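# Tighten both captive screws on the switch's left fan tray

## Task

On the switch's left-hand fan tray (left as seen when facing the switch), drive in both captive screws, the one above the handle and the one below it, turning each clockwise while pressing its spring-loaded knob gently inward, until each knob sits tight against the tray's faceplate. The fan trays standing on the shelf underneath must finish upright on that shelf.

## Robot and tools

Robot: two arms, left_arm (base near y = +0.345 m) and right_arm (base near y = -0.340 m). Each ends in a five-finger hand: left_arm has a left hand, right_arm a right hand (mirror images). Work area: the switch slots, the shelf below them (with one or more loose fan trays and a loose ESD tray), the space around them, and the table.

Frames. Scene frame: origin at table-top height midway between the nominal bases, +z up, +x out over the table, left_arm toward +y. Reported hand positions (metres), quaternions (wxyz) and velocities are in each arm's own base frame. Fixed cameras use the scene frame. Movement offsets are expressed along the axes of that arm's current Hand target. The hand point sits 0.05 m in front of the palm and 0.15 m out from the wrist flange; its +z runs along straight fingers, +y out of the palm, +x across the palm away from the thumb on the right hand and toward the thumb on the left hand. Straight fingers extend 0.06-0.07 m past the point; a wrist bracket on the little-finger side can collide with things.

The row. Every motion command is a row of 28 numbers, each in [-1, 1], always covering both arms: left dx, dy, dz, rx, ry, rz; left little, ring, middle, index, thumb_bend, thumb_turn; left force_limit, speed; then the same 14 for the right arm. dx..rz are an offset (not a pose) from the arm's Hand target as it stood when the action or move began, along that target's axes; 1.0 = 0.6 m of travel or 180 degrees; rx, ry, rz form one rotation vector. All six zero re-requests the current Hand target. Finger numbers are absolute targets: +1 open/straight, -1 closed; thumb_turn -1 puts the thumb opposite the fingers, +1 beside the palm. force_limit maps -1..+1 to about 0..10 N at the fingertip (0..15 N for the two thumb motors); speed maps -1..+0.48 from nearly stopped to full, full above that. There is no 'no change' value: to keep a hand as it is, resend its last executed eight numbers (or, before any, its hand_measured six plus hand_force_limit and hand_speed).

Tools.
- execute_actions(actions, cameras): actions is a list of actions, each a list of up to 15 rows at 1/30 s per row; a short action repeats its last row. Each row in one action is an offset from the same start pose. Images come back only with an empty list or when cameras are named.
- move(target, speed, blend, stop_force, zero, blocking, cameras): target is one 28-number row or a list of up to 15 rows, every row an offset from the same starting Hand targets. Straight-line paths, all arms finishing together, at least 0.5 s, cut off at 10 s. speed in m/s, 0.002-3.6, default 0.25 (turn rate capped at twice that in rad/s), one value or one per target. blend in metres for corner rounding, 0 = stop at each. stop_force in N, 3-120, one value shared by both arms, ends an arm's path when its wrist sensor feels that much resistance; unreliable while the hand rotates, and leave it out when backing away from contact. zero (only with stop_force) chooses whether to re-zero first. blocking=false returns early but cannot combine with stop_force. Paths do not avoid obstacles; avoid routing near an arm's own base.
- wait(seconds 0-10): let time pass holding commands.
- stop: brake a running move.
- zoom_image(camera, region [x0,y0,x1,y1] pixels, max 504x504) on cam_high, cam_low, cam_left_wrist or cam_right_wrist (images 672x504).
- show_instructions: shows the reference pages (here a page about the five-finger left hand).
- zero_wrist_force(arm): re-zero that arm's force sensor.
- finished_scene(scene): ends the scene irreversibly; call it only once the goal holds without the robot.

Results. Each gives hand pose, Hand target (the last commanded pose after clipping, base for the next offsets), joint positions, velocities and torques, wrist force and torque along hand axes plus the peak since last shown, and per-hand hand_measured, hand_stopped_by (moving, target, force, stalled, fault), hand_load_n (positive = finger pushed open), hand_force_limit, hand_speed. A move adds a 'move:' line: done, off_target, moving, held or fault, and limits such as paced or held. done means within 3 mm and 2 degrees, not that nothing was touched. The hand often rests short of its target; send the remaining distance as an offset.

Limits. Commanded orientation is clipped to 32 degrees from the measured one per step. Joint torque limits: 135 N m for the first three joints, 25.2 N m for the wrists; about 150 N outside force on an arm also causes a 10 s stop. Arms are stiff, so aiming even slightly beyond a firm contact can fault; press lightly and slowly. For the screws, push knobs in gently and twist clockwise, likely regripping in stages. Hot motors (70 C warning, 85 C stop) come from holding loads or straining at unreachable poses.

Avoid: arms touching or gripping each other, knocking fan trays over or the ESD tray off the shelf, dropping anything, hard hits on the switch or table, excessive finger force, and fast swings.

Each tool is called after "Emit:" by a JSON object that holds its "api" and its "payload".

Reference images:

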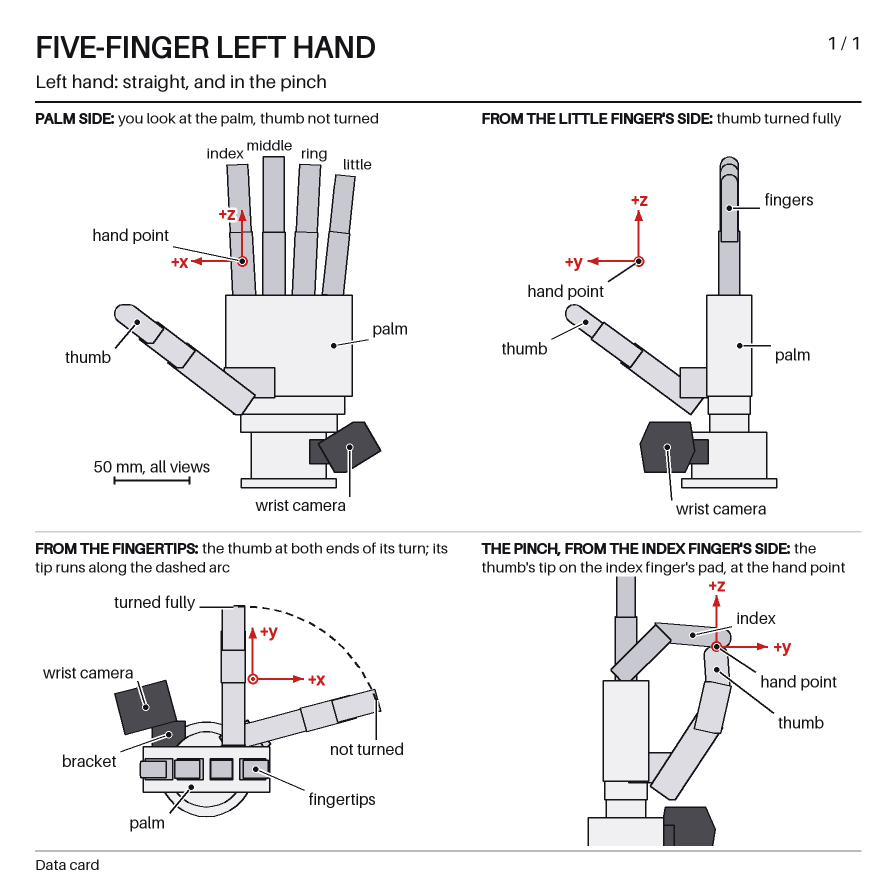

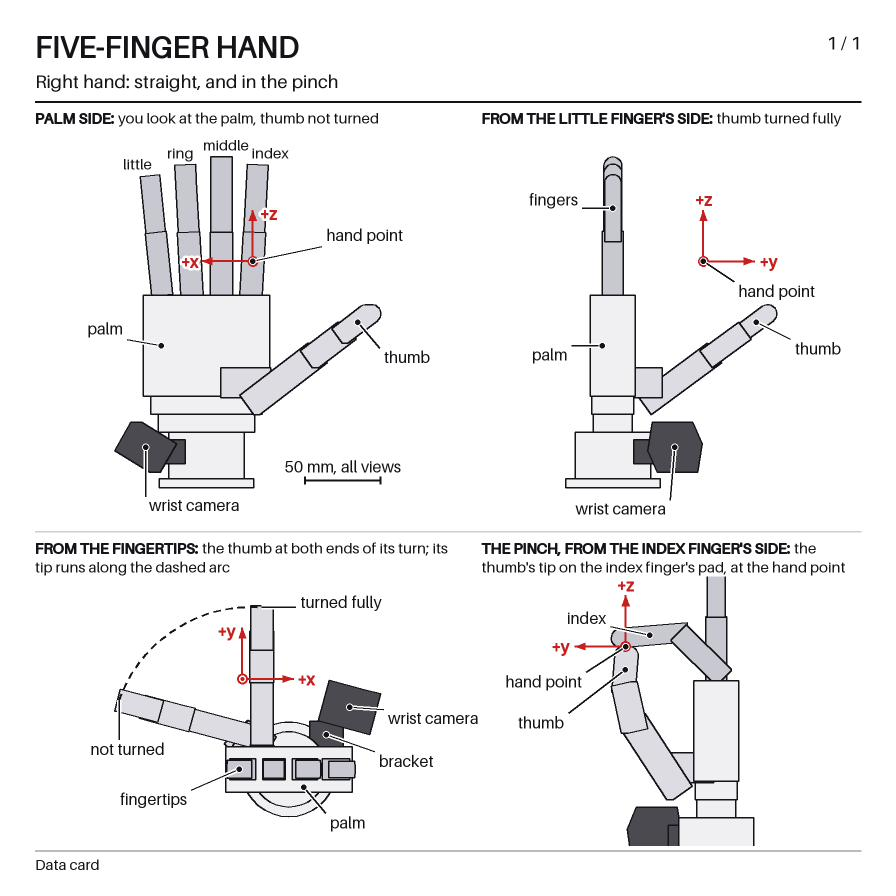

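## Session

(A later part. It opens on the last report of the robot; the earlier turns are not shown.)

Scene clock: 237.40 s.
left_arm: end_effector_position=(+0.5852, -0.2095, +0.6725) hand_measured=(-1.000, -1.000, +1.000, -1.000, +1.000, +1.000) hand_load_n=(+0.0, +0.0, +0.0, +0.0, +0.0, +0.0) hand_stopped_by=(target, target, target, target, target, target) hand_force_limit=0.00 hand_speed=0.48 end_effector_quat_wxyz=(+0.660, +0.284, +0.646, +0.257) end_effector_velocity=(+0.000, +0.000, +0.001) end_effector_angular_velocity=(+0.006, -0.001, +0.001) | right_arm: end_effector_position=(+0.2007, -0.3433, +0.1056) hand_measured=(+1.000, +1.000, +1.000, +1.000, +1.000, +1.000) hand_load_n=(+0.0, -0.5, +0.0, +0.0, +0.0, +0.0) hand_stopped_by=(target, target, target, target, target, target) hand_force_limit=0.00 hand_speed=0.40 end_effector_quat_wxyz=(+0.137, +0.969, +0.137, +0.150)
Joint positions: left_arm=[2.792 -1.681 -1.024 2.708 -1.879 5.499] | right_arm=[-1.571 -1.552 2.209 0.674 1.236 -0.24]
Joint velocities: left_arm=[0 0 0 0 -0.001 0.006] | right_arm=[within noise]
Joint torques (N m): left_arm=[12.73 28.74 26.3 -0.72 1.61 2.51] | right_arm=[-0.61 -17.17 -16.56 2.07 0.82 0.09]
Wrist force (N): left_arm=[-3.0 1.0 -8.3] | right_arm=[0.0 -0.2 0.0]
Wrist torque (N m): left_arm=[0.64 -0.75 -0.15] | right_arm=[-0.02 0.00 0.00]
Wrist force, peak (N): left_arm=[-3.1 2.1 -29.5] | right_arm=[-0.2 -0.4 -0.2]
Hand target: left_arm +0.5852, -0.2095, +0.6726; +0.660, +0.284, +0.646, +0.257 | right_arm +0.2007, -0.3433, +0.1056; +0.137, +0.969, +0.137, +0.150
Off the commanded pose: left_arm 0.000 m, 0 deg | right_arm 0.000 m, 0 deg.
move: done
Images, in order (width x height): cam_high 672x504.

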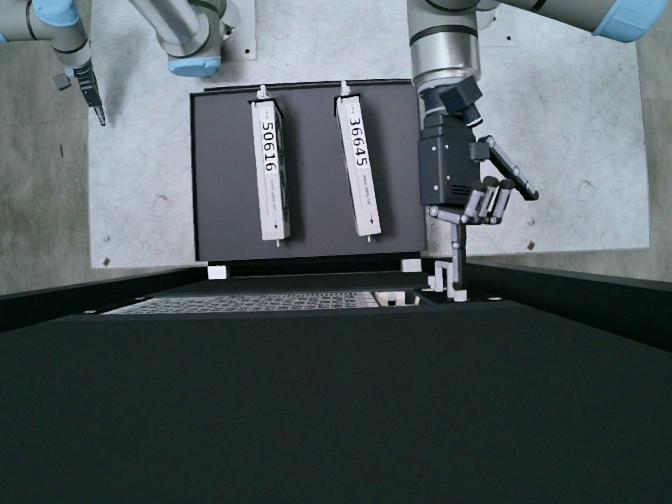

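Emit:
{"api": "move", "payload": {"target": [[0,0,-0.045,0,0,0,-1,-1,1,-1,1,1,0,0.48,0,0,0,0,0,0,1,1,1,1,1,1,0,0.4],[0.04823,-0.1679,-0.045,0,0,-0.61111,-1,-1,1,-1,1,1,0,0.48,0,0,0,0,0,0,1,1,1,1,1,1,0,0.4],[-0.12604,-0.15579,-0.045,0,0,0.77778,-1,-1,1,-1,1,1,0,0.48,0,0,0,0,0,0,1,1,1,1,1,1,0,0.4],[-0.05506,0.00382,-0.045,0,0,0.16667,-1,-1,1,-1,1,1,0,0.48,0,0,0,0,0,0,1,1,1,1,1,1,0,0.4],[-0.05506,0.00382,-0.003,0,0,0.16667,-1,-1,1,-1,1,1,0,0.48,0,0,0,0,0,0,1,1,1,1,1,1,0,0.4]], "speed": [0.2,1.4,1.4,1.4,0.2], "blend": [0.003,0.005,0.005,0.001,0]}}

Emit:
{"api": "move", "payload": {"target": [[0,0,0.0036,0,0,0,-1,-1,1,-1,1,1,0,0.48,0,0,0,0,0,0,1,1,1,1,1,1,0,0.4],[-0.02728,0.00554,0.0036,0,0,0.08333,-1,-1,1,-1,1,1,0,0.48,0,0,0,0,0,0,1,1,1,1,1,1,0,0.4],[-0.05506,0.00382,0.0036,0,0,0.16667,-1,-1,1,-1,1,1,0,0.48,0,0,0,0,0,0,1,1,1,1,1,1,0,0.4],[-0.08145,-0.00502,0.0036,0,0,0.25,-1,-1,1,-1,1,1,0,0.48,0,0,0,0,0,0,1,1,1,1,1,1,0,0.4],[-0.10466,-0.02039,0.0036,0,0,0.33333,-1,-1,1,-1,1,1,0,0.48,0,0,0,0,0,0,1,1,1,1,1,1,0,0.4],[-0.12309,-0.04125,0.0036,0,0,0.41667,-1,-1,1,-1,1,1,0,0.48,0,0,0,0,0,0,1,1,1,1,1,1,0,0.4],[-0.1355,-0.06617,0.0036,0,0,0.5,-1,-1,1,-1,1,1,0,0.48,0,0,0,0,0,0,1,1,1,1,1,1,0,0.4],[-0.14104,-0.09345,0.0036,0,0,0.58333,-1,-1,1,-1,1,1,0,0.48,0,0,0,0,0,0,1,1,1,1,1,1,0,0.4],[-0.13933,-0.12123,0.0036,0,0,0.66667,-1,-1,1,-1,1,1,0,0.48,0,0,0,0,0,0,1,1,1,1,1,1,0,0.4],[-0.13048,-0.14762,0.0036,0,0,0.75,-1,-1,1,-1,1,1,0,0.48,0,0,0,0,0,0,1,1,1,1,1,1,0,0.4],[-0.11511,-0.17083,0.0036,0,0,0.83333,-1,-1,1,-1,1,1,0,0.48,0,0,0,0,0,0,1,1,1,1,1,1,0,0.4],[-0.09425,-0.18926,0.0036,0,0,0.91667,-1,-1,1,-1,1,1,0,0.48,0,0,0,0,0,0,1,1,1,1,1,1,0,0.4]], "speed": [0.04,1,1,1,1,1,1,1,1,1,1,1], "blend": [0.0001,0.0005,0.0005,0.0005,0.0005,0.0005,0.0005,0.0005,0.0005,0.0005,0.0005,0.0005]}}

Emit:
{"api": "move", "payload": {"target": [[-0.02728,0.00554,-0.0004,0,0,0.08333,-1,-1,1,-1,1,1,0,0.48,0,0,0,0,0,0,1,1,1,1,1,1,0,0.4],[-0.05506,0.00382,-0.0004,0,0,0.16667,-1,-1,1,-1,1,1,0,0.48,0,0,0,0,0,0,1,1,1,1,1,1,0,0.4],[-0.08145,-0.00502,-0.0004,0,0,0.25,-1,-1,1,-1,1,1,0,0.48,0,0,0,0,0,0,1,1,1,1,1,1,0,0.4],[-0.10466,-0.02039,-0.0004,0,0,0.33333,-1,-1,1,-1,1,1,0,0.48,0,0,0,0,0,0,1,1,1,1,1,1,0,0.4],[-0.12309,-0.04125,-0.0004,0,0,0.41667,-1,-1,1,-1,1,1,0,0.48,0,0,0,0,0,0,1,1,1,1,1,1,0,0.4],[-0.1355,-0.06617,-0.0004,0,0,0.5,-1,-1,1,-1,1,1,0,0.48,0,0,0,0,0,0,1,1,1,1,1,1,0,0.4],[-0.14104,-0.09345,-0.0004,0,0,0.58333,-1,-1,1,-1,1,1,0,0.48,0,0,0,0,0,0,1,1,1,1,1,1,0,0.4],[-0.13933,-0.12123,-0.0004,0,0,0.66667,-1,-1,1,-1,1,1,0,0.48,0,0,0,0,0,0,1,1,1,1,1,1,0,0.4],[-0.13048,-0.14762,-0.0004,0,0,0.75,-1,-1,1,-1,1,1,0,0.48,0,0,0,0,0,0,1,1,1,1,1,1,0,0.4],[-0.11511,-0.17083,-0.0004,0,0,0.83333,-1,-1,1,-1,1,1,0,0.48,0,0,0,0,0,0,1,1,1,1,1,1,0,0.4],[-0.09425,-0.18926,-0.0004,0,0,0.91667,-1,-1,1,-1,1,1,0,0.48,0,0,0,0,0,0,1,1,1,1,1,1,0,0.4]], "speed": 1.0, "blend": 0.0005, "cameras": ["cam_high"]}}

Emit:
{"api": "zoom_image", "payload": {"camera": "cam_high", "region": [430, 250, 490, 310]}}

Emit:
{"api": "zoom_image", "payload": {"camera": "cam_high", "region": [450, 285, 474, 309]}}

Scene clock: 242.23 s.
left_arm: end_effector_position=(+0.5823, -0.2311, +0.6975) hand_measured=(-1.000, -1.000, +1.000, -1.000, +1.000, +1.000) hand_load_n=(+0.0, +0.0, +0.0, +0.0, +0.0, +0.0) hand_stopped_by=(target, target, target, target, target, target) hand_force_limit=0.00 hand_speed=0.48 end_effector_quat_wxyz=(+0.571, +0.442, +0.551, +0.419) | right_arm: end_effector_position=(+0.2007, -0.3433, +0.1056) hand_measured=(+1.000, +1.000, +1.000, +1.000, +1.000, +1.000) hand_load_n=(+0.0, +0.0, +0.0, +0.0, +0.0, +0.0) hand_stopped_by=(target, target, target, target, target, target) hand_force_limit=0.00 hand_speed=0.40 end_effector_quat_wxyz=(+0.137, +0.969, +0.137, +0.150)
Joint positions: left_arm=[2.784 -1.677 -1.041 2.721 -1.887 -0.26] | right_arm=[-1.571 -1.552 2.209 0.674 1.236 -0.24]
Joint torques (N m): left_arm=[2.18 19.14 29.2 2.95 -1.35 -2.37] | right_arm=[-0.21 -17.19 -15.63 2.11 0.75 -0.21]
Wrist force (N): left_arm=[1.3 0.5 -1.7] | right_arm=[0.1 -0.2 -0.3]
Wrist torque (N m): left_arm=[0.23 -0.39 0.16] | right_arm=[-0.01 -0.02 0.01]
Wrist force, peak (N): left_arm=[2.4 -1.7 -10.2] | right_arm=[-0.4 -0.3 -0.2]
Hand target: left_arm +0.5824, -0.2311, +0.6975; +0.571, +0.442, +0.551, +0.419 | right_arm +0.2007, -0.3433, +0.1056; +0.137, +0.969, +0.137, +0.150
Off the commanded pose: left_arm 0.000 m, 0 deg | right_arm 0.000 m, 0 deg.
move: done

Scene clock: 246.03 s.
left_arm: end_effector_position=(+0.5813, -0.3151, +0.6026) hand_measured=(-1.000, -1.000, +1.000, -1.000, +1.000, +1.000) hand_load_n=(+0.0, +0.0, +0.0, +0.0, +0.0, -0.5) hand_stopped_by=(target, target, target, target, target, target) hand_force_limit=0.00 hand_speed=0.48 end_effector_quat_wxyz=(-0.341, +0.604, -0.366, +0.621) end_effector_velocity=(+0.000, +0.000, -0.001) end_effector_angular_velocity=(+0.006, +0.001, +0.000) | right_arm: end_effector_position=(+0.2007, -0.3433, +0.1056) hand_measured=(+1.000, +1.000, +1.000, +1.000, +1.000, +1.000) hand_load_n=(+0.0, +0.0, +0.0, +0.0, +0.0, +0.0) hand_stopped_by=(target, target, target, target, target, target) hand_force_limit=0.00 hand_speed=0.40 end_effector_quat_wxyz=(+0.137, +0.969, +0.137, +0.150)
Joint positions: left_arm=[2.829 -1.646 -1.098 2.747 -1.841 2.619] | right_arm=[-1.571 -1.552 2.209 0.674 1.236 -0.24]
Joint velocities: left_arm=[0 0 -0.001 0 0 0.006] | right_arm=[within noise]
Joint torques (N m): left_arm=[-8.66 9.81 12 5.4 -1.27 2.88] | right_arm=[-0.71 -17.11 -16.53 2.11 0.78 0.04]
Wrist force (N): left_arm=[-3.8 -0.2 -21.8] | right_arm=[0.0 -0.3 -0.1]
Wrist torque (N m): left_arm=[1.25 -1.16 -0.53] | right_arm=[-0.02 0.01 0.00]
Wrist force, peak (N): left_arm=[3.9 1.4 -26.1] | right_arm=[-0.3 -0.4 -0.2]
Hand target: left_arm +0.5813, -0.3151, +0.6024; -0.341, +0.604, -0.366, +0.620 | right_arm +0.2007, -0.3433, +0.1056; +0.137, +0.969, +0.137, +0.150
Off the commanded pose: left_arm 0.000 m, 0 deg | right_arm 0.000 m, 0 deg.
move: done

Scene clock: 249.77 s.
left_arm: end_effector_position=(+0.5853, -0.2095, +0.6725) hand_measured=(-1.000, -1.000, +1.000, -1.000, +1.000, +1.000) hand_load_n=(+0.0, +0.0, +0.0, +0.0, +0.0, +0.0) hand_stopped_by=(target, target, target, target, target, target) hand_force_limit=0.00 hand_speed=0.48 end_effector_quat_wxyz=(+0.660, +0.284, +0.646, +0.257) end_effector_velocity=(+0.000, +0.000, +0.001) end_effector_angular_velocity=(+0.005, +0.000, +0.001) | right_arm: end_effector_position=(+0.2007, -0.3433, +0.1056) hand_measured=(+1.000, +1.000, +1.000, +1.000, +1.000, +1.000) hand_load_n=(+0.0, +0.0, +0.0, +0.0, +0.0, +0.0) hand_stopped_by=(target, target, target, target, target, target) hand_force_limit=0.00 hand_speed=0.40 end_effector_quat_wxyz=(+0.137, +0.969, +0.137, +0.150)
Joint positions: left_arm=[2.792 -1.682 -1.024 2.708 -1.879 5.499] | right_arm=[-1.571 -1.552 2.209 0.674 1.236 -0.24]
Joint velocities: left_arm=[0 0 0.001 -0.001 -0.001 0.005] | right_arm=[within noise]
Joint torques (N m): left_arm=[13.09 29.79 27.49 -0.09 1.72 2.82] | right_arm=[-1.53 -16.41 -15.55 1.97 1.13 -0.05]
Wrist force (N): left_arm=[-2.0 0.3 -9.9] | right_arm=[0.0 0.0 -0.1]
Wrist torque (N m): left_arm=[0.74 -0.77 -0.10] | right_arm=[0.00 -0.01 0.01]
Wrist force, peak (N): left_arm=[-3.7 -2.3 -22.2] | right_arm=[-0.2 -0.5 -0.1]
Hand target: left_arm +0.5853, -0.2095, +0.6726; +0.660, +0.284, +0.646, +0.257 | right_arm +0.2007, -0.3433, +0.1056; +0.137, +0.969, +0.137, +0.150
Off the commanded pose: left_arm 0.000 m, 0 deg | right_arm 0.000 m, 0 deg.
move: done
Images, in order (width x height): cam_high 672x504.

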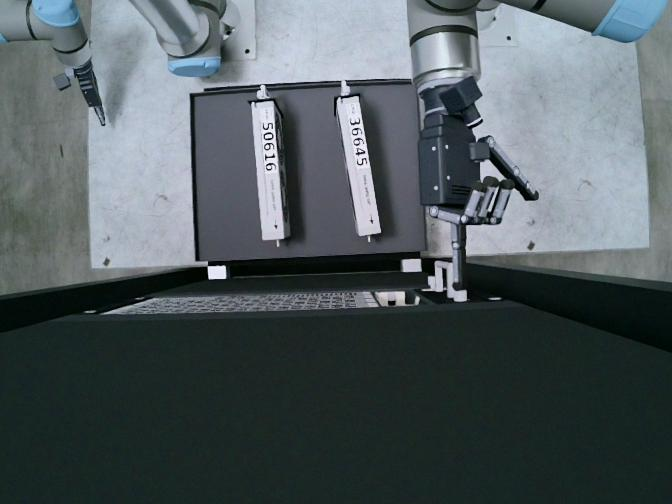

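Scaled by 8.400 from the camera's 672x504 image, which has a finer 960x720 frame.

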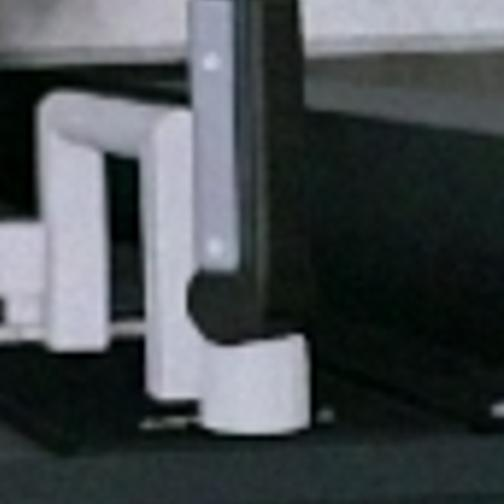

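Scaled by 21.000 from the camera's 672x504 image, which has a finer 960x720 frame.

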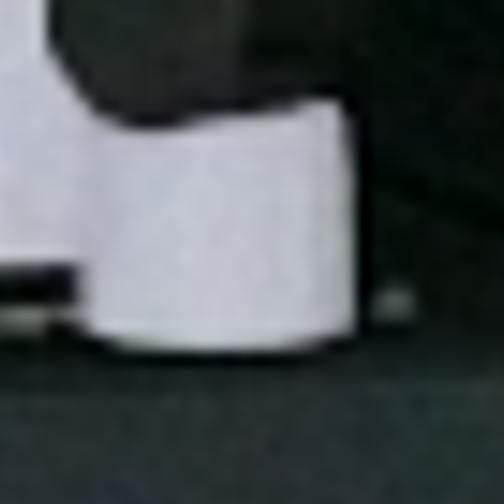

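Emit:
{"api": "move", "payload": {"target": [[0,0,0.001,0,0,0,-1,-1,1,-1,1,1,0,0.48,0,0,0,0,0,0,1,1,1,1,1,1,0,0.4],[-0.02728,0.00554,0.001,0,0,0.08333,-1,-1,1,-1,1,1,0,0.48,0,0,0,0,0,0,1,1,1,1,1,1,0,0.4],[-0.05506,0.00382,0.001,0,0,0.16667,-1,-1,1,-1,1,1,0,0.48,0,0,0,0,0,0,1,1,1,1,1,1,0,0.4],[-0.0724,-0.00124,0.001,0,0,0.22,-1,-1,1,-1,1,1,0,0.48,0,0,0,0,0,0,1,1,1,1,1,1,0,0.4]], "speed": [0.02,0.5,0.5,0.5], "blend": [0.0001,0.0005,0.0005,0]}}

Emit:
{"api": "move", "payload": {"target": [0,0,-0.07,0,0,0,-1,-1,1,-1,1,1,0,0.48,0,0,0,0,0,0,1,1,1,1,1,1,0,0.4], "speed": 0.2, "cameras": ["cam_high"]}}

Emit:
{"api": "zoom_image", "payload": {"camera": "cam_high", "region": [430, 250, 490, 310]}}

Scene clock: 251.43 s.
left_arm: end_effector_position=(+0.5845, -0.2408, +0.7027) hand_measured=(-1.000, -1.000, +1.000, -1.000, +1.000, +1.000) hand_load_n=(+0.0, +0.0, +0.5, +0.0, +0.0, +0.0) hand_stopped_by=(target, target, target, target, target, target) hand_force_limit=0.00 hand_speed=0.48 end_effector_quat_wxyz=(+0.534, +0.486, +0.512, +0.466) end_effector_velocity=(+0.000, +0.000, +0.001) end_effector_angular_velocity=(+0.004, -0.001, -0.001) | right_arm: end_effector_position=(+0.2007, -0.3433, +0.1056) hand_measured=(+1.000, +1.000, +1.000, +1.000, +1.000, +1.000) hand_load_n=(+0.0, +0.0, +0.0, +0.0, +0.0, +0.0) hand_stopped_by=(target, target, target, target, target, target) hand_force_limit=0.00 hand_speed=0.40 end_effector_quat_wxyz=(+0.137, +0.969, +0.137, +0.150)
Joint positions: left_arm=[2.785 -1.681 -1.041 2.725 -1.886 6.19] | right_arm=[-1.571 -1.552 2.209 0.674 1.236 -0.24]
Joint velocities: left_arm=[0.001 0 0.001 0 0.001 0.005] | right_arm=[within noise]
Joint torques (N m): left_arm=[16.94 21.22 28.09 4.17 2.85 2.8] | right_arm=[-1.22 -15.6 -16.21 2.3 0.98 -0.1]
Wrist force (N): left_arm=[1.3 -2.7 -31.3] | right_arm=[-0.2 -0.2 -0.1]
Wrist torque (N m): left_arm=[2.14 -1.11 0.14] | right_arm=[-0.02 0.03 -0.01]
Wrist force, peak (N): left_arm=[0.6 1.2 -32.2] | right_arm=[-0.1 -0.5 -0.2]
Hand target: left_arm +0.5845, -0.2407, +0.7027; +0.533, +0.486, +0.512, +0.466 | right_arm +0.2007, -0.3433, +0.1056; +0.137, +0.969, +0.137, +0.150
Off the commanded pose: left_arm 0.000 m, 0 deg | right_arm 0.000 m, 0 deg.
move: done

Scene clock: 252.23 s.
left_arm: end_effector_position=(+0.5425, -0.2390, +0.7026) hand_measured=(-1.000, -1.000, +1.000, -1.000, +1.000, +1.000) hand_load_n=(+0.0, -0.5, +0.0, +0.0, +0.0, +0.0) hand_stopped_by=(target, target, target, target, target, target) hand_force_limit=0.00 hand_speed=0.48 end_effector_quat_wxyz=(+0.534, +0.486, +0.512, +0.466) | right_arm: end_effector_position=(+0.2007, -0.3433, +0.1056) hand_measured=(+1.000, +1.000, +1.000, +1.000, +1.000, +1.000) hand_load_n=(+0.0, +0.0, +0.0, +0.0, +0.0, +0.0) hand_stopped_by=(target, target, target, target, target, target) hand_force_limit=0.00 hand_speed=0.40 end_effector_quat_wxyz=(+0.137, +0.969, +0.137, +0.150)
Joint positions: left_arm=[2.749 -1.596 -1.133 2.732 -1.921 6.191] | right_arm=[-1.571 -1.552 2.209 0.674 1.236 -0.24]
Joint torques (N m): left_arm=[7.54 24.74 28.15 1.47 2.9 2.66] | right_arm=[-0.08 -15.2 -16.95 2.18 0.81 -0.16]
Wrist force (N): left_arm=[1.5 0.7 -1.7] | right_arm=[-0.2 0.0 -0.2]
Wrist torque (N m): left_arm=[0.27 -0.45 0.08] | right_arm=[0.02 0.02 0.00]
Wrist force, peak (N): left_arm=[1.1 -2.8 -30.8] | right_arm=[0.0 -0.5 0.0]
Hand target: left_arm +0.5425, -0.2390, +0.7026; +0.533, +0.486, +0.512, +0.466 | right_arm +0.2007, -0.3433, +0.1056; +0.137, +0.969, +0.137, +0.150
Off the commanded pose: left_arm 0.000 m, 0 deg | right_arm 0.000 m, 0 deg.
move: done
Images, in order (width x height): cam_high 672x504.

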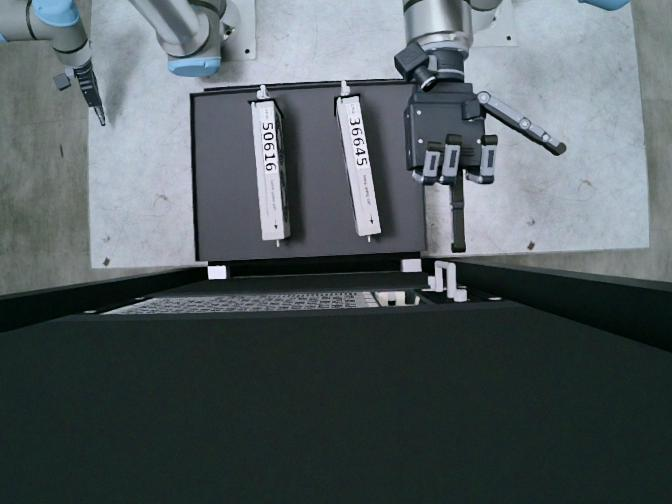

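Scaled by 8.400 from the camera's 672x504 image, which has a finer 960x720 frame.

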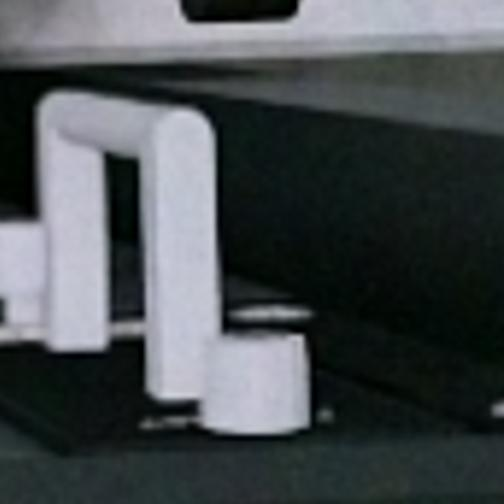

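Emit:
{"api": "move", "payload": {"target": [-0.07468,-0.4494,-0.01167,0.05499,0.00259,-0.9685,1,-1,-1,-1,1,1,0,0.48,0,0,0,0,0,0,1,1,1,1,1,1,0,0.4], "speed": 0.8, "cameras": ["cam_high","cam_left_wrist"]}}

Scene clock: 255.87 s.
left_arm: end_effector_position=(+0.5334, -0.3084, +0.4384) hand_measured=(+1.000, -1.000, -1.000, -1.000, +1.000, +1.000) hand_load_n=(+0.0, +0.0, +0.0, +0.0, +0.5, +0.0) hand_stopped_by=(target, target, target, target, target, target) hand_force_limit=0.00 hand_speed=0.48 end_effector_quat_wxyz=(+0.461, -0.459, +0.537, -0.538) | right_arm: end_effector_position=(+0.2007, -0.3433, +0.1056) hand_measured=(+1.000, +1.000, +1.000, +1.000, +1.000, +1.000) hand_load_n=(+0.0, +0.0, +0.0, +0.0, +0.0, +0.0) hand_stopped_by=(target, target, target, target, target, target) hand_force_limit=0.00 hand_speed=0.40 end_effector_quat_wxyz=(+0.137, +0.969, +0.137, +0.150)
Joint positions: left_arm=[2.815 -1.476 -1.635 3.114 -1.742 3.143] | right_arm=[-1.571 -1.552 2.209 0.674 1.236 -0.24]
Joint torques (N m): left_arm=[-9.42 11.5 22.95 2.35 -2.74 -2.51] | right_arm=[-1.58 -16.06 -16.09 2.12 1.06 -0.08]
Wrist force (N): left_arm=[1.0 0.6 -1.5] | right_arm=[0.0 -0.3 -0.1]
Wrist torque (N m): left_arm=[-0.04 -0.34 -0.35] | right_arm=[-0.03 0.00 -0.01]
Wrist force, peak (N): left_arm=[1.7 0.8 -2.0] | right_arm=[-0.1 -0.5 -0.2]
Hand target: left_arm +0.5334, -0.3085, +0.4383; +0.461, -0.459, +0.537, -0.538 | right_arm +0.2007, -0.3433, +0.1056; +0.137, +0.969, +0.137, +0.150
Off the commanded pose: left_arm 0.000 m, 0 deg | right_arm 0.000 m, 0 deg.
move: done
camera_calibration:
cam_left_wrist: T_world_to_cam=[[0.00671043, -0.253881, 0.967212, -0.502967], [-0.652515, -0.734046, -0.188151, 0.199148], [0.757746, -0.629858, -0.170587, -0.407678], [0, 0, 0, 1]] pos_world=[0.442239, -0.23829, 0.454401]
Images, in order (width x height): cam_high 672x504, cam_left_wrist 672x504.

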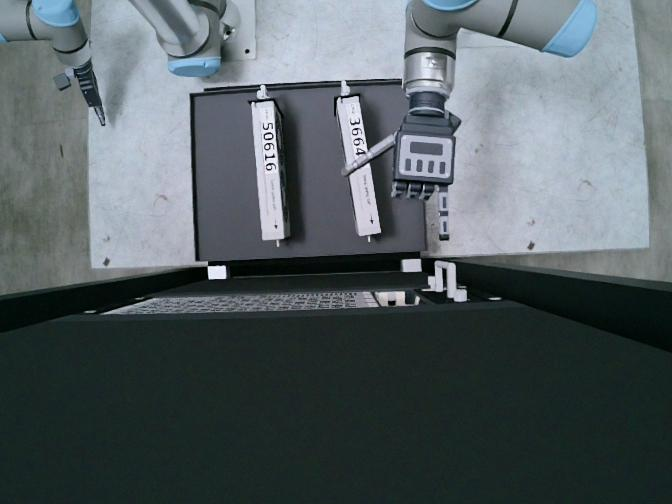

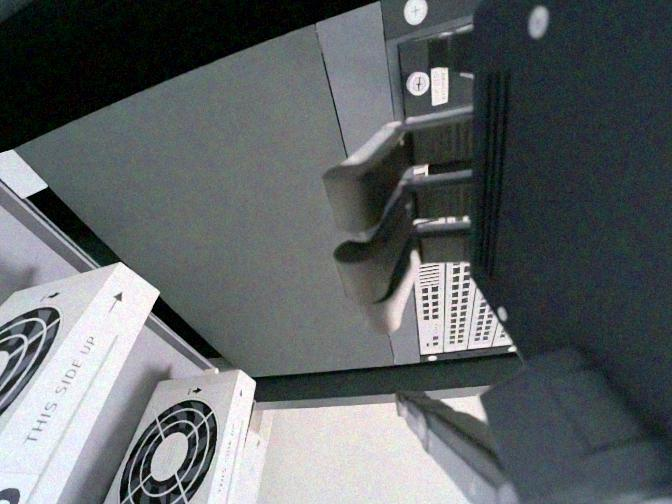

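Emit:
{"api": "zoom_image", "payload": {"camera": "cam_left_wrist", "region": [390, 50, 470, 110]}}

Emit:
{"api": "move", "payload": {"target": [-0.00943,0,0.0828,0,0,0,1,-1,-1,-1,1,1,0,0.48,0,0,0,0,0,0,1,1,1,1,1,1,0,0.4], "speed": 0.15, "cameras": ["cam_high","cam_left_wrist"]}}

Emit:
{"api": "zoom_image", "payload": {"camera": "cam_left_wrist", "region": [390, 50, 500, 130]}}

Emit:
{"api": "zoom_image", "payload": {"camera": "cam_high", "region": [400, 230, 490, 310]}}

Scaled by 6.300 from the camera's 672x504 image, which has a finer 960x720 frame.

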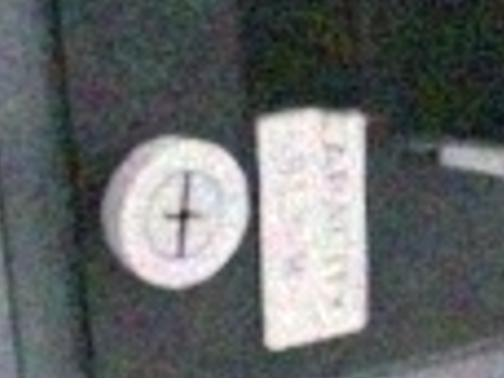

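Scene clock: 256.97 s.
left_arm: end_effector_position=(+0.5833, -0.3105, +0.4385) hand_measured=(+1.000, -1.000, -1.000, -1.000, +1.000, +1.000) hand_load_n=(+0.0, +0.0, +0.0, +0.0, +0.0, +0.0) hand_stopped_by=(target, target, target, target, target, target) hand_force_limit=0.00 hand_speed=0.48 end_effector_quat_wxyz=(+0.461, -0.459, +0.537, -0.538) | right_arm: end_effector_position=(+0.2007, -0.3433, +0.1056) hand_measured=(+1.000, +1.000, +1.000, +1.000, +1.000, +1.000) hand_load_n=(+0.0, +0.0, +0.0, +0.0, +0.0, +0.0) hand_stopped_by=(target, target, target, target, target, target) hand_force_limit=0.00 hand_speed=0.40 end_effector_quat_wxyz=(+0.137, +0.969, +0.137, +0.150)
Joint positions: left_arm=[2.85 -1.579 -1.537 3.118 -1.707 3.143] | right_arm=[-1.571 -1.552 2.209 0.674 1.236 -0.24]
Joint torques (N m): left_arm=[-8.94 18 22.5 0.27 -2.66 -2.42] | right_arm=[-0.76 -16.26 -16.56 2.31 0.7 -0.12]
Wrist force (N): left_arm=[1.0 0.7 -1.4] | right_arm=[0.1 -0.3 0.1]
Wrist torque (N m): left_arm=[-0.04 -0.36 -0.24] | right_arm=[-0.03 -0.03 0.01]
Wrist force, peak (N): left_arm=[1.1 0.6 -2.7] | right_arm=[-0.4 -0.4 0.2]
Hand target: left_arm +0.5833, -0.3106, +0.4385; +0.461, -0.459, +0.537, -0.538 | right_arm +0.2007, -0.3433, +0.1056; +0.137, +0.969, +0.137, +0.150
Off the commanded pose: left_arm 0.000 m, 0 deg | right_arm 0.000 m, 0 deg.
move: done
camera_calibration:
cam_left_wrist: T_world_to_cam=[[0.00670934, -0.253599, 0.967286, -0.503924], [-0.652485, -0.734126, -0.187944, 0.229985], [0.757772, -0.629878, -0.170395, -0.446963], [0, 0, 0, 1]] pos_world=[0.492139, -0.240489, 0.454503]
Images, in order (width x height): cam_high 672x504, cam_left_wrist 672x504.

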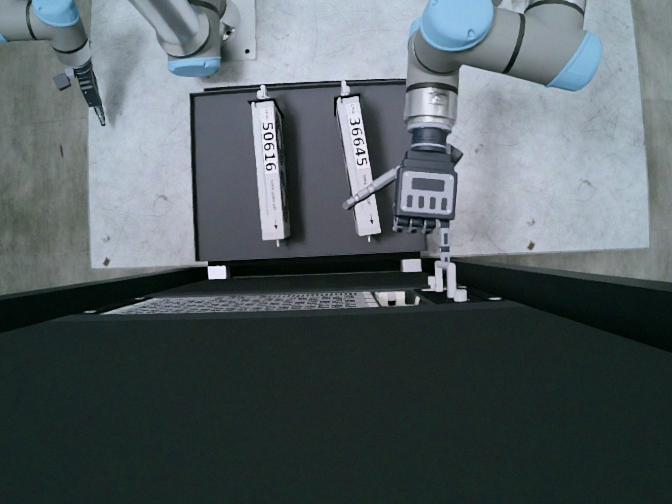

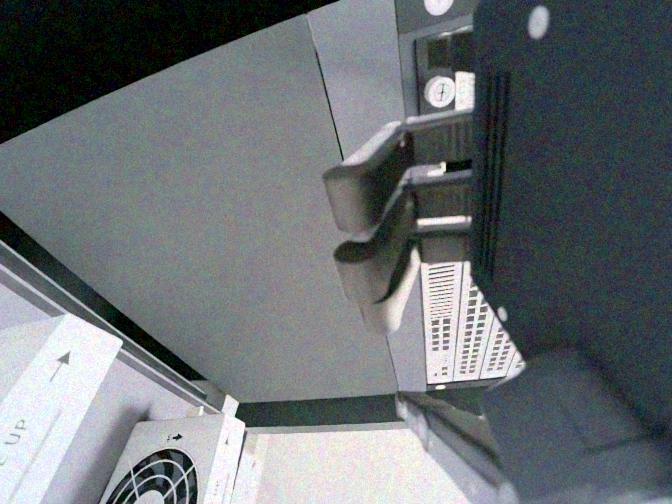

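Scaled by 4.582 from the camera's 672x504 image, which has a finer 960x720 frame.

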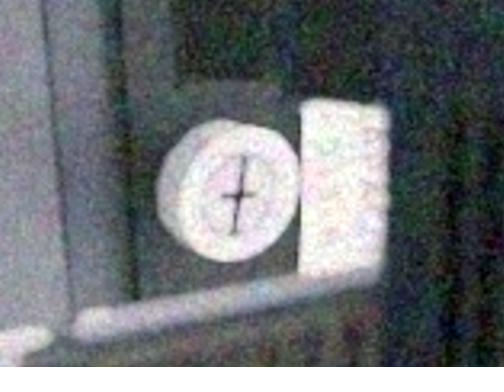

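Scaled by 5.600 from the camera's 672x504 image, which has a finer 960x720 frame.

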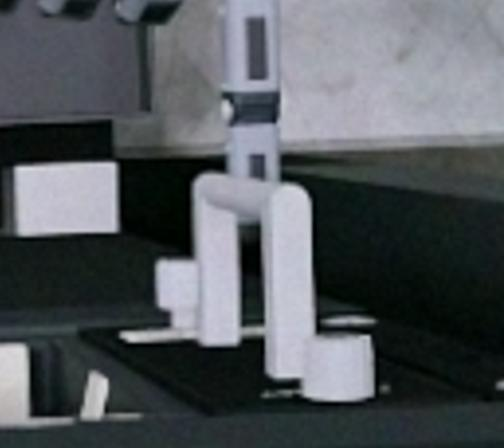

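Emit:
{"api": "move", "payload": {"target": [-0.02652,-0.0025,-0.08823,0,-0.03611,0,-1,-1,1,-1,1,1,0,0.48,0,0,0,0,0,0,1,1,1,1,1,1,0,0.4], "speed": 0.2}}

Emit:
{"api": "move", "payload": {"target": [[0.0527,-0.16195,0,0,0,-0.58889,-1,-1,1,-1,1,1,0,0.48,0,0,0,0,0,0,1,1,1,1,1,1,0,0.4],[-0.1175,-0.16798,0,0,0,0.82222,-1,-1,1,-1,1,1,0,0.48,0,0,0,0,0,0,1,1,1,1,1,1,0,0.4],[-0.07638,-0.0027,0,0,0,0.23333,-1,-1,1,-1,1,1,0,0.48,0,0,0,0,0,0,1,1,1,1,1,1,0,0.4],[0.07116,-0.08779,0,0,0,-0.35556,-1,-1,1,-1,1,1,0,0.48,0,0,0,0,0,0,1,1,1,1,1,1,0,0.4],[-0.0513,-0.20615,0,0,0,-0.94444,-1,-1,1,-1,1,1,0,0.48,0,0,0,0,0,0,1,1,1,1,1,1,0,0.4],[-0.0513,-0.20615,0.0683,0,0,-0.94444,-1,-1,1,-1,1,1,0,0.48,0,0,0,0,0,0,1,1,1,1,1,1,0,0.4]], "speed": [1.4,1.4,1.4,1.4,1.4,0.15], "blend": [0.005,0.005,0.005,0.005,0.001,0], "cameras": ["cam_high"]}}

Emit:
{"api": "zoom_image", "payload": {"camera": "cam_high", "region": [410, 240, 470, 300]}}

Scene clock: 258.60 s.
left_arm: end_effector_position=(+0.5335, -0.2868, +0.4398) hand_measured=(-1.000, -1.000, +1.000, -1.000, +1.000, +1.000) hand_load_n=(+0.0, +0.0, +0.0, +0.0, +0.0, -0.5) hand_stopped_by=(target, target, target, target, target, target) hand_force_limit=0.00 hand_speed=0.48 end_effector_quat_wxyz=(+0.490, -0.488, +0.510, -0.511) | right_arm: end_effector_position=(+0.2007, -0.3433, +0.1056) hand_measured=(+1.000, +1.000, +1.000, +1.000, +1.000, +1.000) hand_load_n=(+0.0, +0.0, +0.0, +0.0, +0.0, +0.0) hand_stopped_by=(target, target, target, target, target, target) hand_force_limit=0.00 hand_speed=0.40 end_effector_quat_wxyz=(+0.137, +0.969, +0.137, +0.150)
Joint positions: left_arm=[2.793 -1.474 -1.633 3.11 -1.877 3.143] | right_arm=[-1.571 -1.552 2.209 0.674 1.236 -0.24]
Joint torques (N m): left_arm=[3.56 24.95 25.86 2.89 -1.89 2.7] | right_arm=[-0.88 -16.3 -16.29 2.11 0.85 0.02]
Wrist force (N): left_arm=[1.0 0.6 -1.6] | right_arm=[-0.1 -0.3 -0.1]
Wrist torque (N m): left_arm=[-0.03 -0.35 -0.26] | right_arm=[-0.04 0.00 -0.01]
Wrist force, peak (N): left_arm=[1.2 0.5 -2.3] | right_arm=[-0.2 -0.4 0.1]
Hand target: left_arm +0.5335, -0.2867, +0.4398; +0.490, -0.489, +0.510, -0.511 | right_arm +0.2007, -0.3433, +0.1056; +0.137, +0.969, +0.137, +0.150
Off the commanded pose: left_arm 0.000 m, 0 deg | right_arm 0.000 m, 0 deg.
move: done

Scene clock: 264.47 s.
left_arm: end_effector_position=(+0.5753, -0.2577, +0.5636) hand_measured=(-1.000, -1.000, +1.000, -1.000, +1.000, +1.000) hand_load_n=(+0.0, +0.0, +0.0, +0.0, +0.0, +0.0) hand_stopped_by=(target, target, target, target, target, target) hand_force_limit=0.00 hand_speed=0.48 end_effector_quat_wxyz=(+0.466, +0.550, +0.442, +0.533) | right_arm: end_effector_position=(+0.2007, -0.3433, +0.1056) hand_measured=(+1.000, +1.000, +1.000, +1.000, +1.000, +1.000) hand_load_n=(+0.0, +0.0, +0.0, +0.0, +0.0, +0.0) hand_stopped_by=(target, target, target, target, target, target) hand_force_limit=0.00 hand_speed=0.40 end_effector_quat_wxyz=(+0.137, +0.969, +0.137, +0.150)
Joint positions: left_arm=[2.776 -1.586 -1.529 3.118 -1.894 -6.107] | right_arm=[-1.571 -1.552 2.209 0.674 1.236 -0.24]
Joint torques (N m): left_arm=[-4.05 15.49 24.52 1.78 -2.07 -2.45] | right_arm=[0.32 -16.73 -16.17 2.02 0.86 0.04]
Wrist force (N): left_arm=[1.6 0.3 -1.8] | right_arm=[0.0 -0.2 -0.1]
Wrist torque (N m): left_arm=[0.19 -0.50 0.18] | right_arm=[-0.01 -0.01 0.01]
Wrist force, peak (N): left_arm=[1.4 0.7 -3.4] | right_arm=[-0.2 -0.4 -0.2]
Hand target: left_arm +0.5754, -0.2577, +0.5637; +0.466, +0.550, +0.442, +0.533 | right_arm +0.2007, -0.3433, +0.1056; +0.137, +0.969, +0.137, +0.150
Off the commanded pose: left_arm 0.000 m, 0 deg | right_arm 0.000 m, 0 deg.
move: done
Images, in order (width x height): cam_high 672x504.

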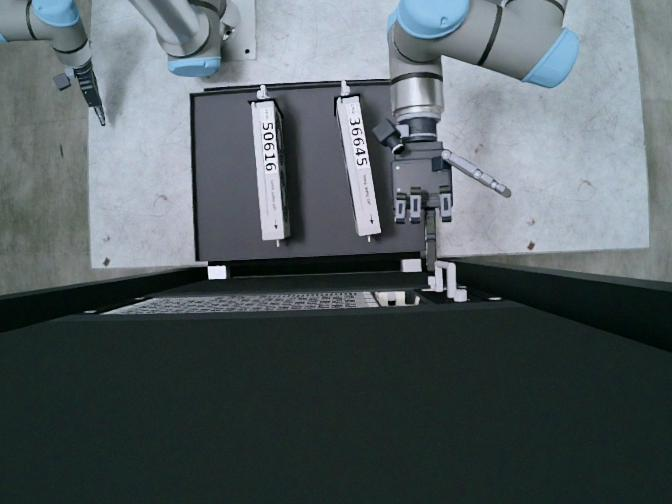

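Scaled by 8.400 from the camera's 672x504 image, which has a finer 960x720 frame.

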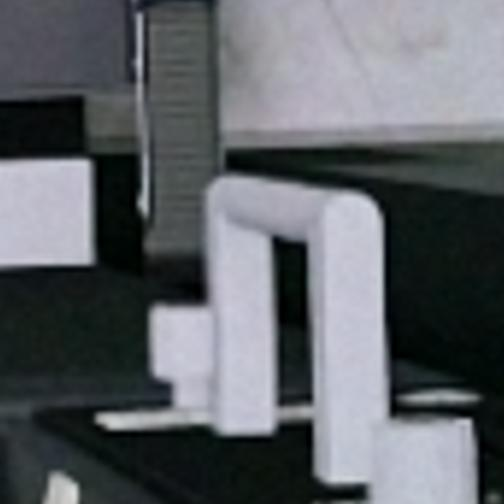

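Emit:
{"api": "move", "payload": {"target": [0.0013,-0.0002,0.0075,0,0,0,-1,-1,1,-1,1,1,0,0.48,0,0,0,0,0,0,1,1,1,1,1,1,0,0.4], "speed": 0.04}}

Emit:
{"api": "move", "payload": {"target": [0,0,0.0022,0,0,0,-1,-1,1,-1,1,1,0,0.48,0,0,0,0,0,0,1,1,1,1,1,1,0,0.4], "speed": 0.02, "cameras": ["cam_high"]}}

Emit:
{"api": "zoom_image", "payload": {"camera": "cam_high", "region": [410, 240, 470, 300]}}

Scene clock: 265.47 s.
left_arm: end_effector_position=(+0.5800, -0.2571, +0.5637) hand_measured=(-1.000, -1.000, +1.000, -1.000, +1.000, +1.000) hand_load_n=(+0.0, +0.0, +0.0, +0.0, +0.0, +0.5) hand_stopped_by=(target, target, target, target, target, target) hand_force_limit=0.00 hand_speed=0.48 end_effector_quat_wxyz=(+0.466, +0.550, +0.442, +0.533) | right_arm: end_effector_position=(+0.2007, -0.3433, +0.1056) hand_measured=(+1.000, +1.000, +1.000, +1.000, +1.000, +1.000) hand_load_n=(+0.0, +0.0, +0.0, +0.0, +0.0, +0.0) hand_stopped_by=(target, target, target, target, target, target) hand_force_limit=0.00 hand_speed=0.40 end_effector_quat_wxyz=(+0.137, +0.969, +0.137, +0.150)
Joint positions: left_arm=[2.782 -1.594 -1.521 3.118 -1.889 -6.107] | right_arm=[-1.571 -1.552 2.209 0.674 1.236 -0.24]
Joint torques (N m): left_arm=[-1.5 30.19 21.99 -0.21 1.19 -2.38] | right_arm=[-1.13 -16.34 -16.61 2.06 1.07 -0.17]
Wrist force (N): left_arm=[1.6 0.5 -1.7] | right_arm=[-0.2 -0.3 0.0]
Wrist torque (N m): left_arm=[0.22 -0.51 0.17] | right_arm=[-0.03 0.02 -0.01]
Wrist force, peak (N): left_arm=[1.8 0.2 -2.2] | right_arm=[-0.3 -0.3 -0.1]
Hand target: left_arm +0.5799, -0.2571, +0.5637; +0.466, +0.550, +0.442, +0.533 | right_arm +0.2007, -0.3433, +0.1056; +0.137, +0.969, +0.137, +0.150
Off the commanded pose: left_arm 0.000 m, 0 deg | right_arm 0.000 m, 0 deg.
move: done

Scene clock: 266.17 s.
left_arm: end_effector_position=(+0.5812, -0.2572, +0.5637) hand_measured=(-1.000, -1.000, +1.000, -1.000, +1.000, +1.000) hand_load_n=(+0.0, +0.0, +0.0, +0.0, +0.0, +0.0) hand_stopped_by=(target, target, target, target, target, target) hand_force_limit=0.00 hand_speed=0.48 end_effector_quat_wxyz=(+0.466, +0.550, +0.442, +0.533) | right_arm: end_effector_position=(+0.2007, -0.3433, +0.1056) hand_measured=(+1.000, +1.000, +1.000, +1.000, +1.000, +1.000) hand_load_n=(+0.0, +0.0, +0.0, +0.0, +0.0, +0.0) hand_stopped_by=(target, target, target, target, target, target) hand_force_limit=0.00 hand_speed=0.40 end_effector_quat_wxyz=(+0.137, +0.969, +0.137, +0.150)
Joint positions: left_arm=[2.782 -1.596 -1.518 3.117 -1.888 -6.107] | right_arm=[-1.571 -1.552 2.209 0.674 1.236 -0.24]
Joint torques (N m): left_arm=[7.51 21.76 30.19 0.08 2.4 -2.49] | right_arm=[-0.84 -16.6 -16.67 2.11 0.76 0.08]
Wrist force (N): left_arm=[1.5 0.5 -4.4] | right_arm=[0.0 -0.2 -0.3]
Wrist torque (N m): left_arm=[0.41 -0.55 0.17] | right_arm=[0.00 0.00 0.01]
Wrist force, peak (N): left_arm=[1.6 0.2 -4.7] | right_arm=[-0.1 -0.5 -0.1]
Hand target: left_arm +0.5812, -0.2571, +0.5637; +0.466, +0.550, +0.442, +0.533 | right_arm +0.2007, -0.3433, +0.1056; +0.137, +0.969, +0.137, +0.150
Off the commanded pose: left_arm 0.000 m, 0 deg | right_arm 0.000 m, 0 deg.
move: done
Images, in order (width x height): cam_high 672x504.

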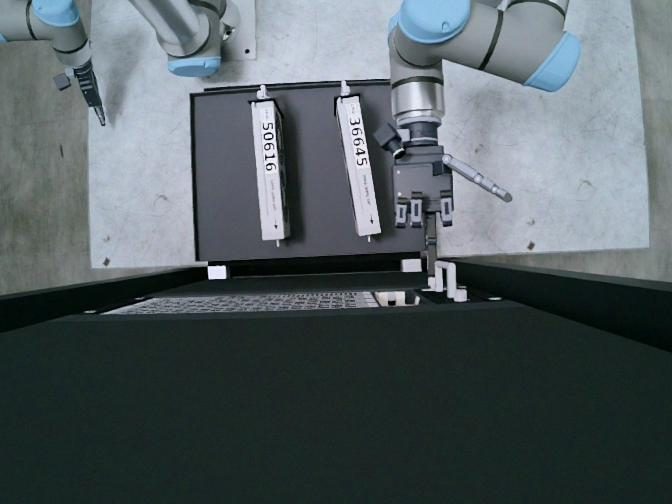

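Scaled by 8.400 from the camera's 672x504 image, which has a finer 960x720 frame.

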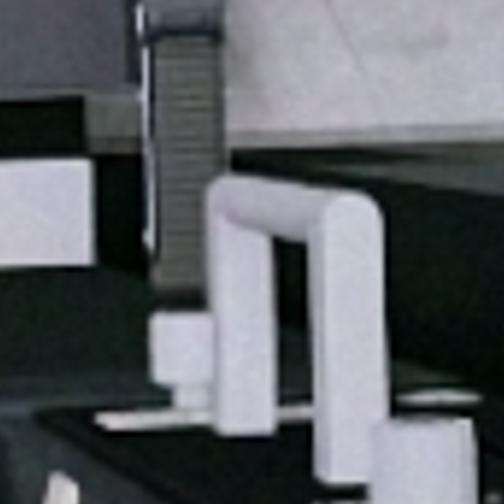

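Emit:
{"api": "move", "payload": {"target": [0,0,0.0035,0,0,0,-1,-1,1,-1,1,1,0,0.48,0,0,0,0,0,0,1,1,1,1,1,1,0,0.4], "speed": 0.03}}

Emit:
{"api": "move", "payload": {"target": [0,0,0.001,0,0,0,-1,-1,1,-1,1,1,0,0.48,0,0,0,0,0,0,1,1,1,1,1,1,0,0.4], "speed": 0.03}}

Scene clock: 267.00 s.
left_arm: end_effector_position=(+0.5833, -0.2573, +0.5637) hand_measured=(-1.000, -1.000, +1.000, -1.000, +1.000, +1.000) hand_load_n=(+0.0, +0.0, -0.5, +0.0, +0.0, +0.0) hand_stopped_by=(target, target, target, target, target, target) hand_force_limit=0.00 hand_speed=0.48 end_effector_quat_wxyz=(+0.466, +0.550, +0.442, +0.533) | right_arm: end_effector_position=(+0.2007, -0.3433, +0.1056) hand_measured=(+1.000, +1.000, +1.000, +1.000, +1.000, +1.000) hand_load_n=(+0.0, +0.0, +0.0, +0.0, +0.0, +0.0) hand_stopped_by=(target, target, target, target, target, target) hand_force_limit=0.00 hand_speed=0.40 end_effector_quat_wxyz=(+0.137, +0.969, +0.137, +0.150)
Joint positions: left_arm=[2.784 -1.6 -1.514 3.117 -1.886 -6.107] | right_arm=[-1.571 -1.552 2.209 0.674 1.236 -0.24]
Joint torques (N m): left_arm=[15.41 10.93 30.17 3.89 2.94 -2.6] | right_arm=[-1.3 -16.23 -16.32 2.13 0.97 -0.04]
Wrist force (N): left_arm=[1.9 1.0 -32.4] | right_arm=[-0.1 -0.2 -0.2]
Wrist torque (N m): left_arm=[2.05 -1.13 0.19] | right_arm=[-0.01 0.01 0.00]
Wrist force, peak (N): left_arm=[1.9 1.0 -32.4] | right_arm=[0.1 -0.4 -0.4]
Hand target: left_arm +0.5833, -0.2572, +0.5637; +0.466, +0.550, +0.442, +0.533 | right_arm +0.2007, -0.3433, +0.1056; +0.137, +0.969, +0.137, +0.150
Off the commanded pose: left_arm 0.000 m, 0 deg | right_arm 0.000 m, 0 deg.
move: done

Scene clock: 267.70 s.
left_arm: end_effector_position=(+0.5839, -0.2573, +0.5637) hand_measured=(-1.000, -1.000, +1.000, -1.000, +1.000, +1.000) hand_load_n=(+0.0, +0.0, -1.5, +0.0, +0.0, +0.0) hand_stopped_by=(target, target, target, target, target, target) hand_force_limit=0.00 hand_speed=0.48 end_effector_quat_wxyz=(+0.466, +0.550, +0.442, +0.533) | right_arm: end_effector_position=(+0.2007, -0.3433, +0.1056) hand_measured=(+1.000, +1.000, +1.000, +1.000, +1.000, +1.000) hand_load_n=(+0.0, +0.0, +0.0, +0.0, +0.0, +0.0) hand_stopped_by=(target, target, target, target, target, target) hand_force_limit=0.00 hand_speed=0.40 end_effector_quat_wxyz=(+0.137, +0.969, +0.137, +0.150)
Joint positions: left_arm=[2.784 -1.602 -1.513 3.117 -1.886 -6.107] | right_arm=[-1.571 -1.552 2.209 0.674 1.236 -0.24]
Joint torques (N m): left_arm=[21.1 -1.67 35.1 6.29 4.01 -2.52] | right_arm=[-0.55 -17.23 -16.67 2.02 1.05 -0.14]
Wrist force (N): left_arm=[3.8 2.0 -57.8] | right_arm=[0.0 -0.2 -0.2]
Wrist torque (N m): left_arm=[3.54 -1.56 0.27] | right_arm=[-0.01 0.00 0.01]
Wrist force, peak (N): left_arm=[3.4 1.7 -57.8] | right_arm=[-0.3 -0.3 -0.2]
Hand target: left_arm +0.5839, -0.2573, +0.5637; +0.466, +0.550, +0.442, +0.533 | right_arm +0.2007, -0.3433, +0.1056; +0.137, +0.969, +0.137, +0.150
Off the commanded pose: left_arm 0.000 m, 0 deg | right_arm 0.000 m, 0 deg.
move: done

Emit:
{"api": "move", "payload": {"target": [[0,0,-0.0016,0,0,0,-1,-1,1,-1,1,1,0,0.48,0,0,0,0,0,0,1,1,1,1,1,1,0,0.4],[-0.02728,0.00554,-0.0016,0,0,0.08333,-1,-1,1,-1,1,1,0,0.48,0,0,0,0,0,0,1,1,1,1,1,1,0,0.4],[-0.05506,0.00382,-0.0016,0,0,0.16667,-1,-1,1,-1,1,1,0,0.48,0,0,0,0,0,0,1,1,1,1,1,1,0,0.4],[-0.08145,-0.00502,-0.0016,0,0,0.25,-1,-1,1,-1,1,1,0,0.48,0,0,0,0,0,0,1,1,1,1,1,1,0,0.4],[-0.10466,-0.02039,-0.0016,0,0,0.33333,-1,-1,1,-1,1,1,0,0.48,0,0,0,0,0,0,1,1,1,1,1,1,0,0.4]], "speed": [0.04,0.6,0.6,0.6,0.6], "blend": [0.0001,0.0005,0.0005,0.0005,0], "cameras": ["cam_high"]}}

Emit:
{"api": "zoom_image", "payload": {"camera": "cam_high", "region": [410, 240, 470, 300]}}

Scene clock: 269.63 s.
left_arm: end_effector_position=(+0.5805, -0.3168, +0.5407) hand_measured=(-1.000, -1.000, +1.000, -1.000, +1.000, +1.000) hand_load_n=(+0.0, +0.0, +0.5, +0.0, +0.0, +0.0) hand_stopped_by=(target, target, target, target, target, target) hand_force_limit=0.00 hand_speed=0.48 end_effector_quat_wxyz=(+0.137, +0.698, +0.108, +0.695) end_effector_velocity=(+0.000, +0.000, +0.000) end_effector_angular_velocity=(+0.005, -0.001, +0.000) | right_arm: end_effector_position=(+0.2007, -0.3433, +0.1056) hand_measured=(+1.000, +1.000, +1.000, +1.000, +1.000, +1.000) hand_load_n=(+0.0, +0.0, +0.0, +0.0, +0.0, +0.0) hand_stopped_by=(target, target, target, target, target, target) hand_force_limit=0.00 hand_speed=0.40 end_effector_quat_wxyz=(+0.137, +0.969, +0.137, +0.150)
Joint positions: left_arm=[2.799 -1.59 -1.544 3.138 -1.872 -5.06] | right_arm=[-1.571 -1.552 2.209 0.674 1.236 -0.24]
Joint velocities: left_arm=[0 0 0.001 -0.001 0 0.005] | right_arm=[within noise]
Joint torques (N m): left_arm=[1.21 20.46 33.34 3.6 3.41 2.86] | right_arm=[-0.19 -17.16 -15.63 2.28 0.96 -0.23]
Wrist force (N): left_arm=[4.6 -2.5 -22.8] | right_arm=[0.0 -0.2 -0.2]
Wrist torque (N m): left_arm=[1.47 -0.77 0.31] | right_arm=[-0.01 -0.01 0.01]
Wrist force, peak (N): left_arm=[3.4 2.1 -58.4] | right_arm=[0.0 -0.5 -0.2]
Hand target: left_arm +0.5805, -0.3169, +0.5407; +0.137, +0.698, +0.108, +0.695 | right_arm +0.2007, -0.3433, +0.1056; +0.137, +0.969, +0.137, +0.150
Off the commanded pose: left_arm 0.000 m, 0 deg | right_arm 0.000 m, 0 deg.
move: done
Images, in order (width x height): cam_high 672x504.

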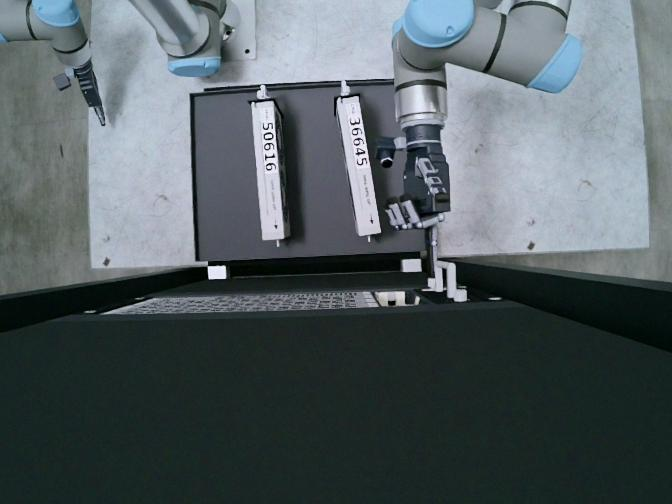

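Scaled by 8.400 from the camera's 672x504 image, which has a finer 960x720 frame.

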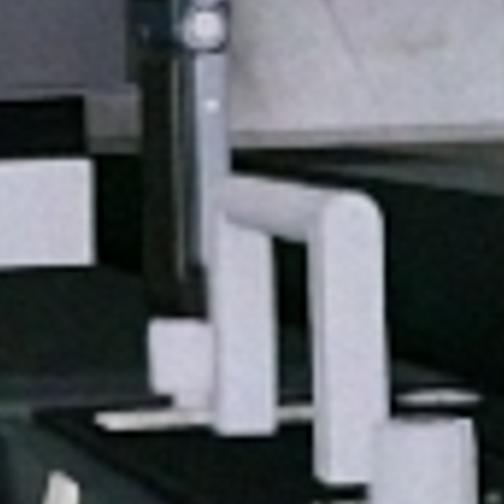

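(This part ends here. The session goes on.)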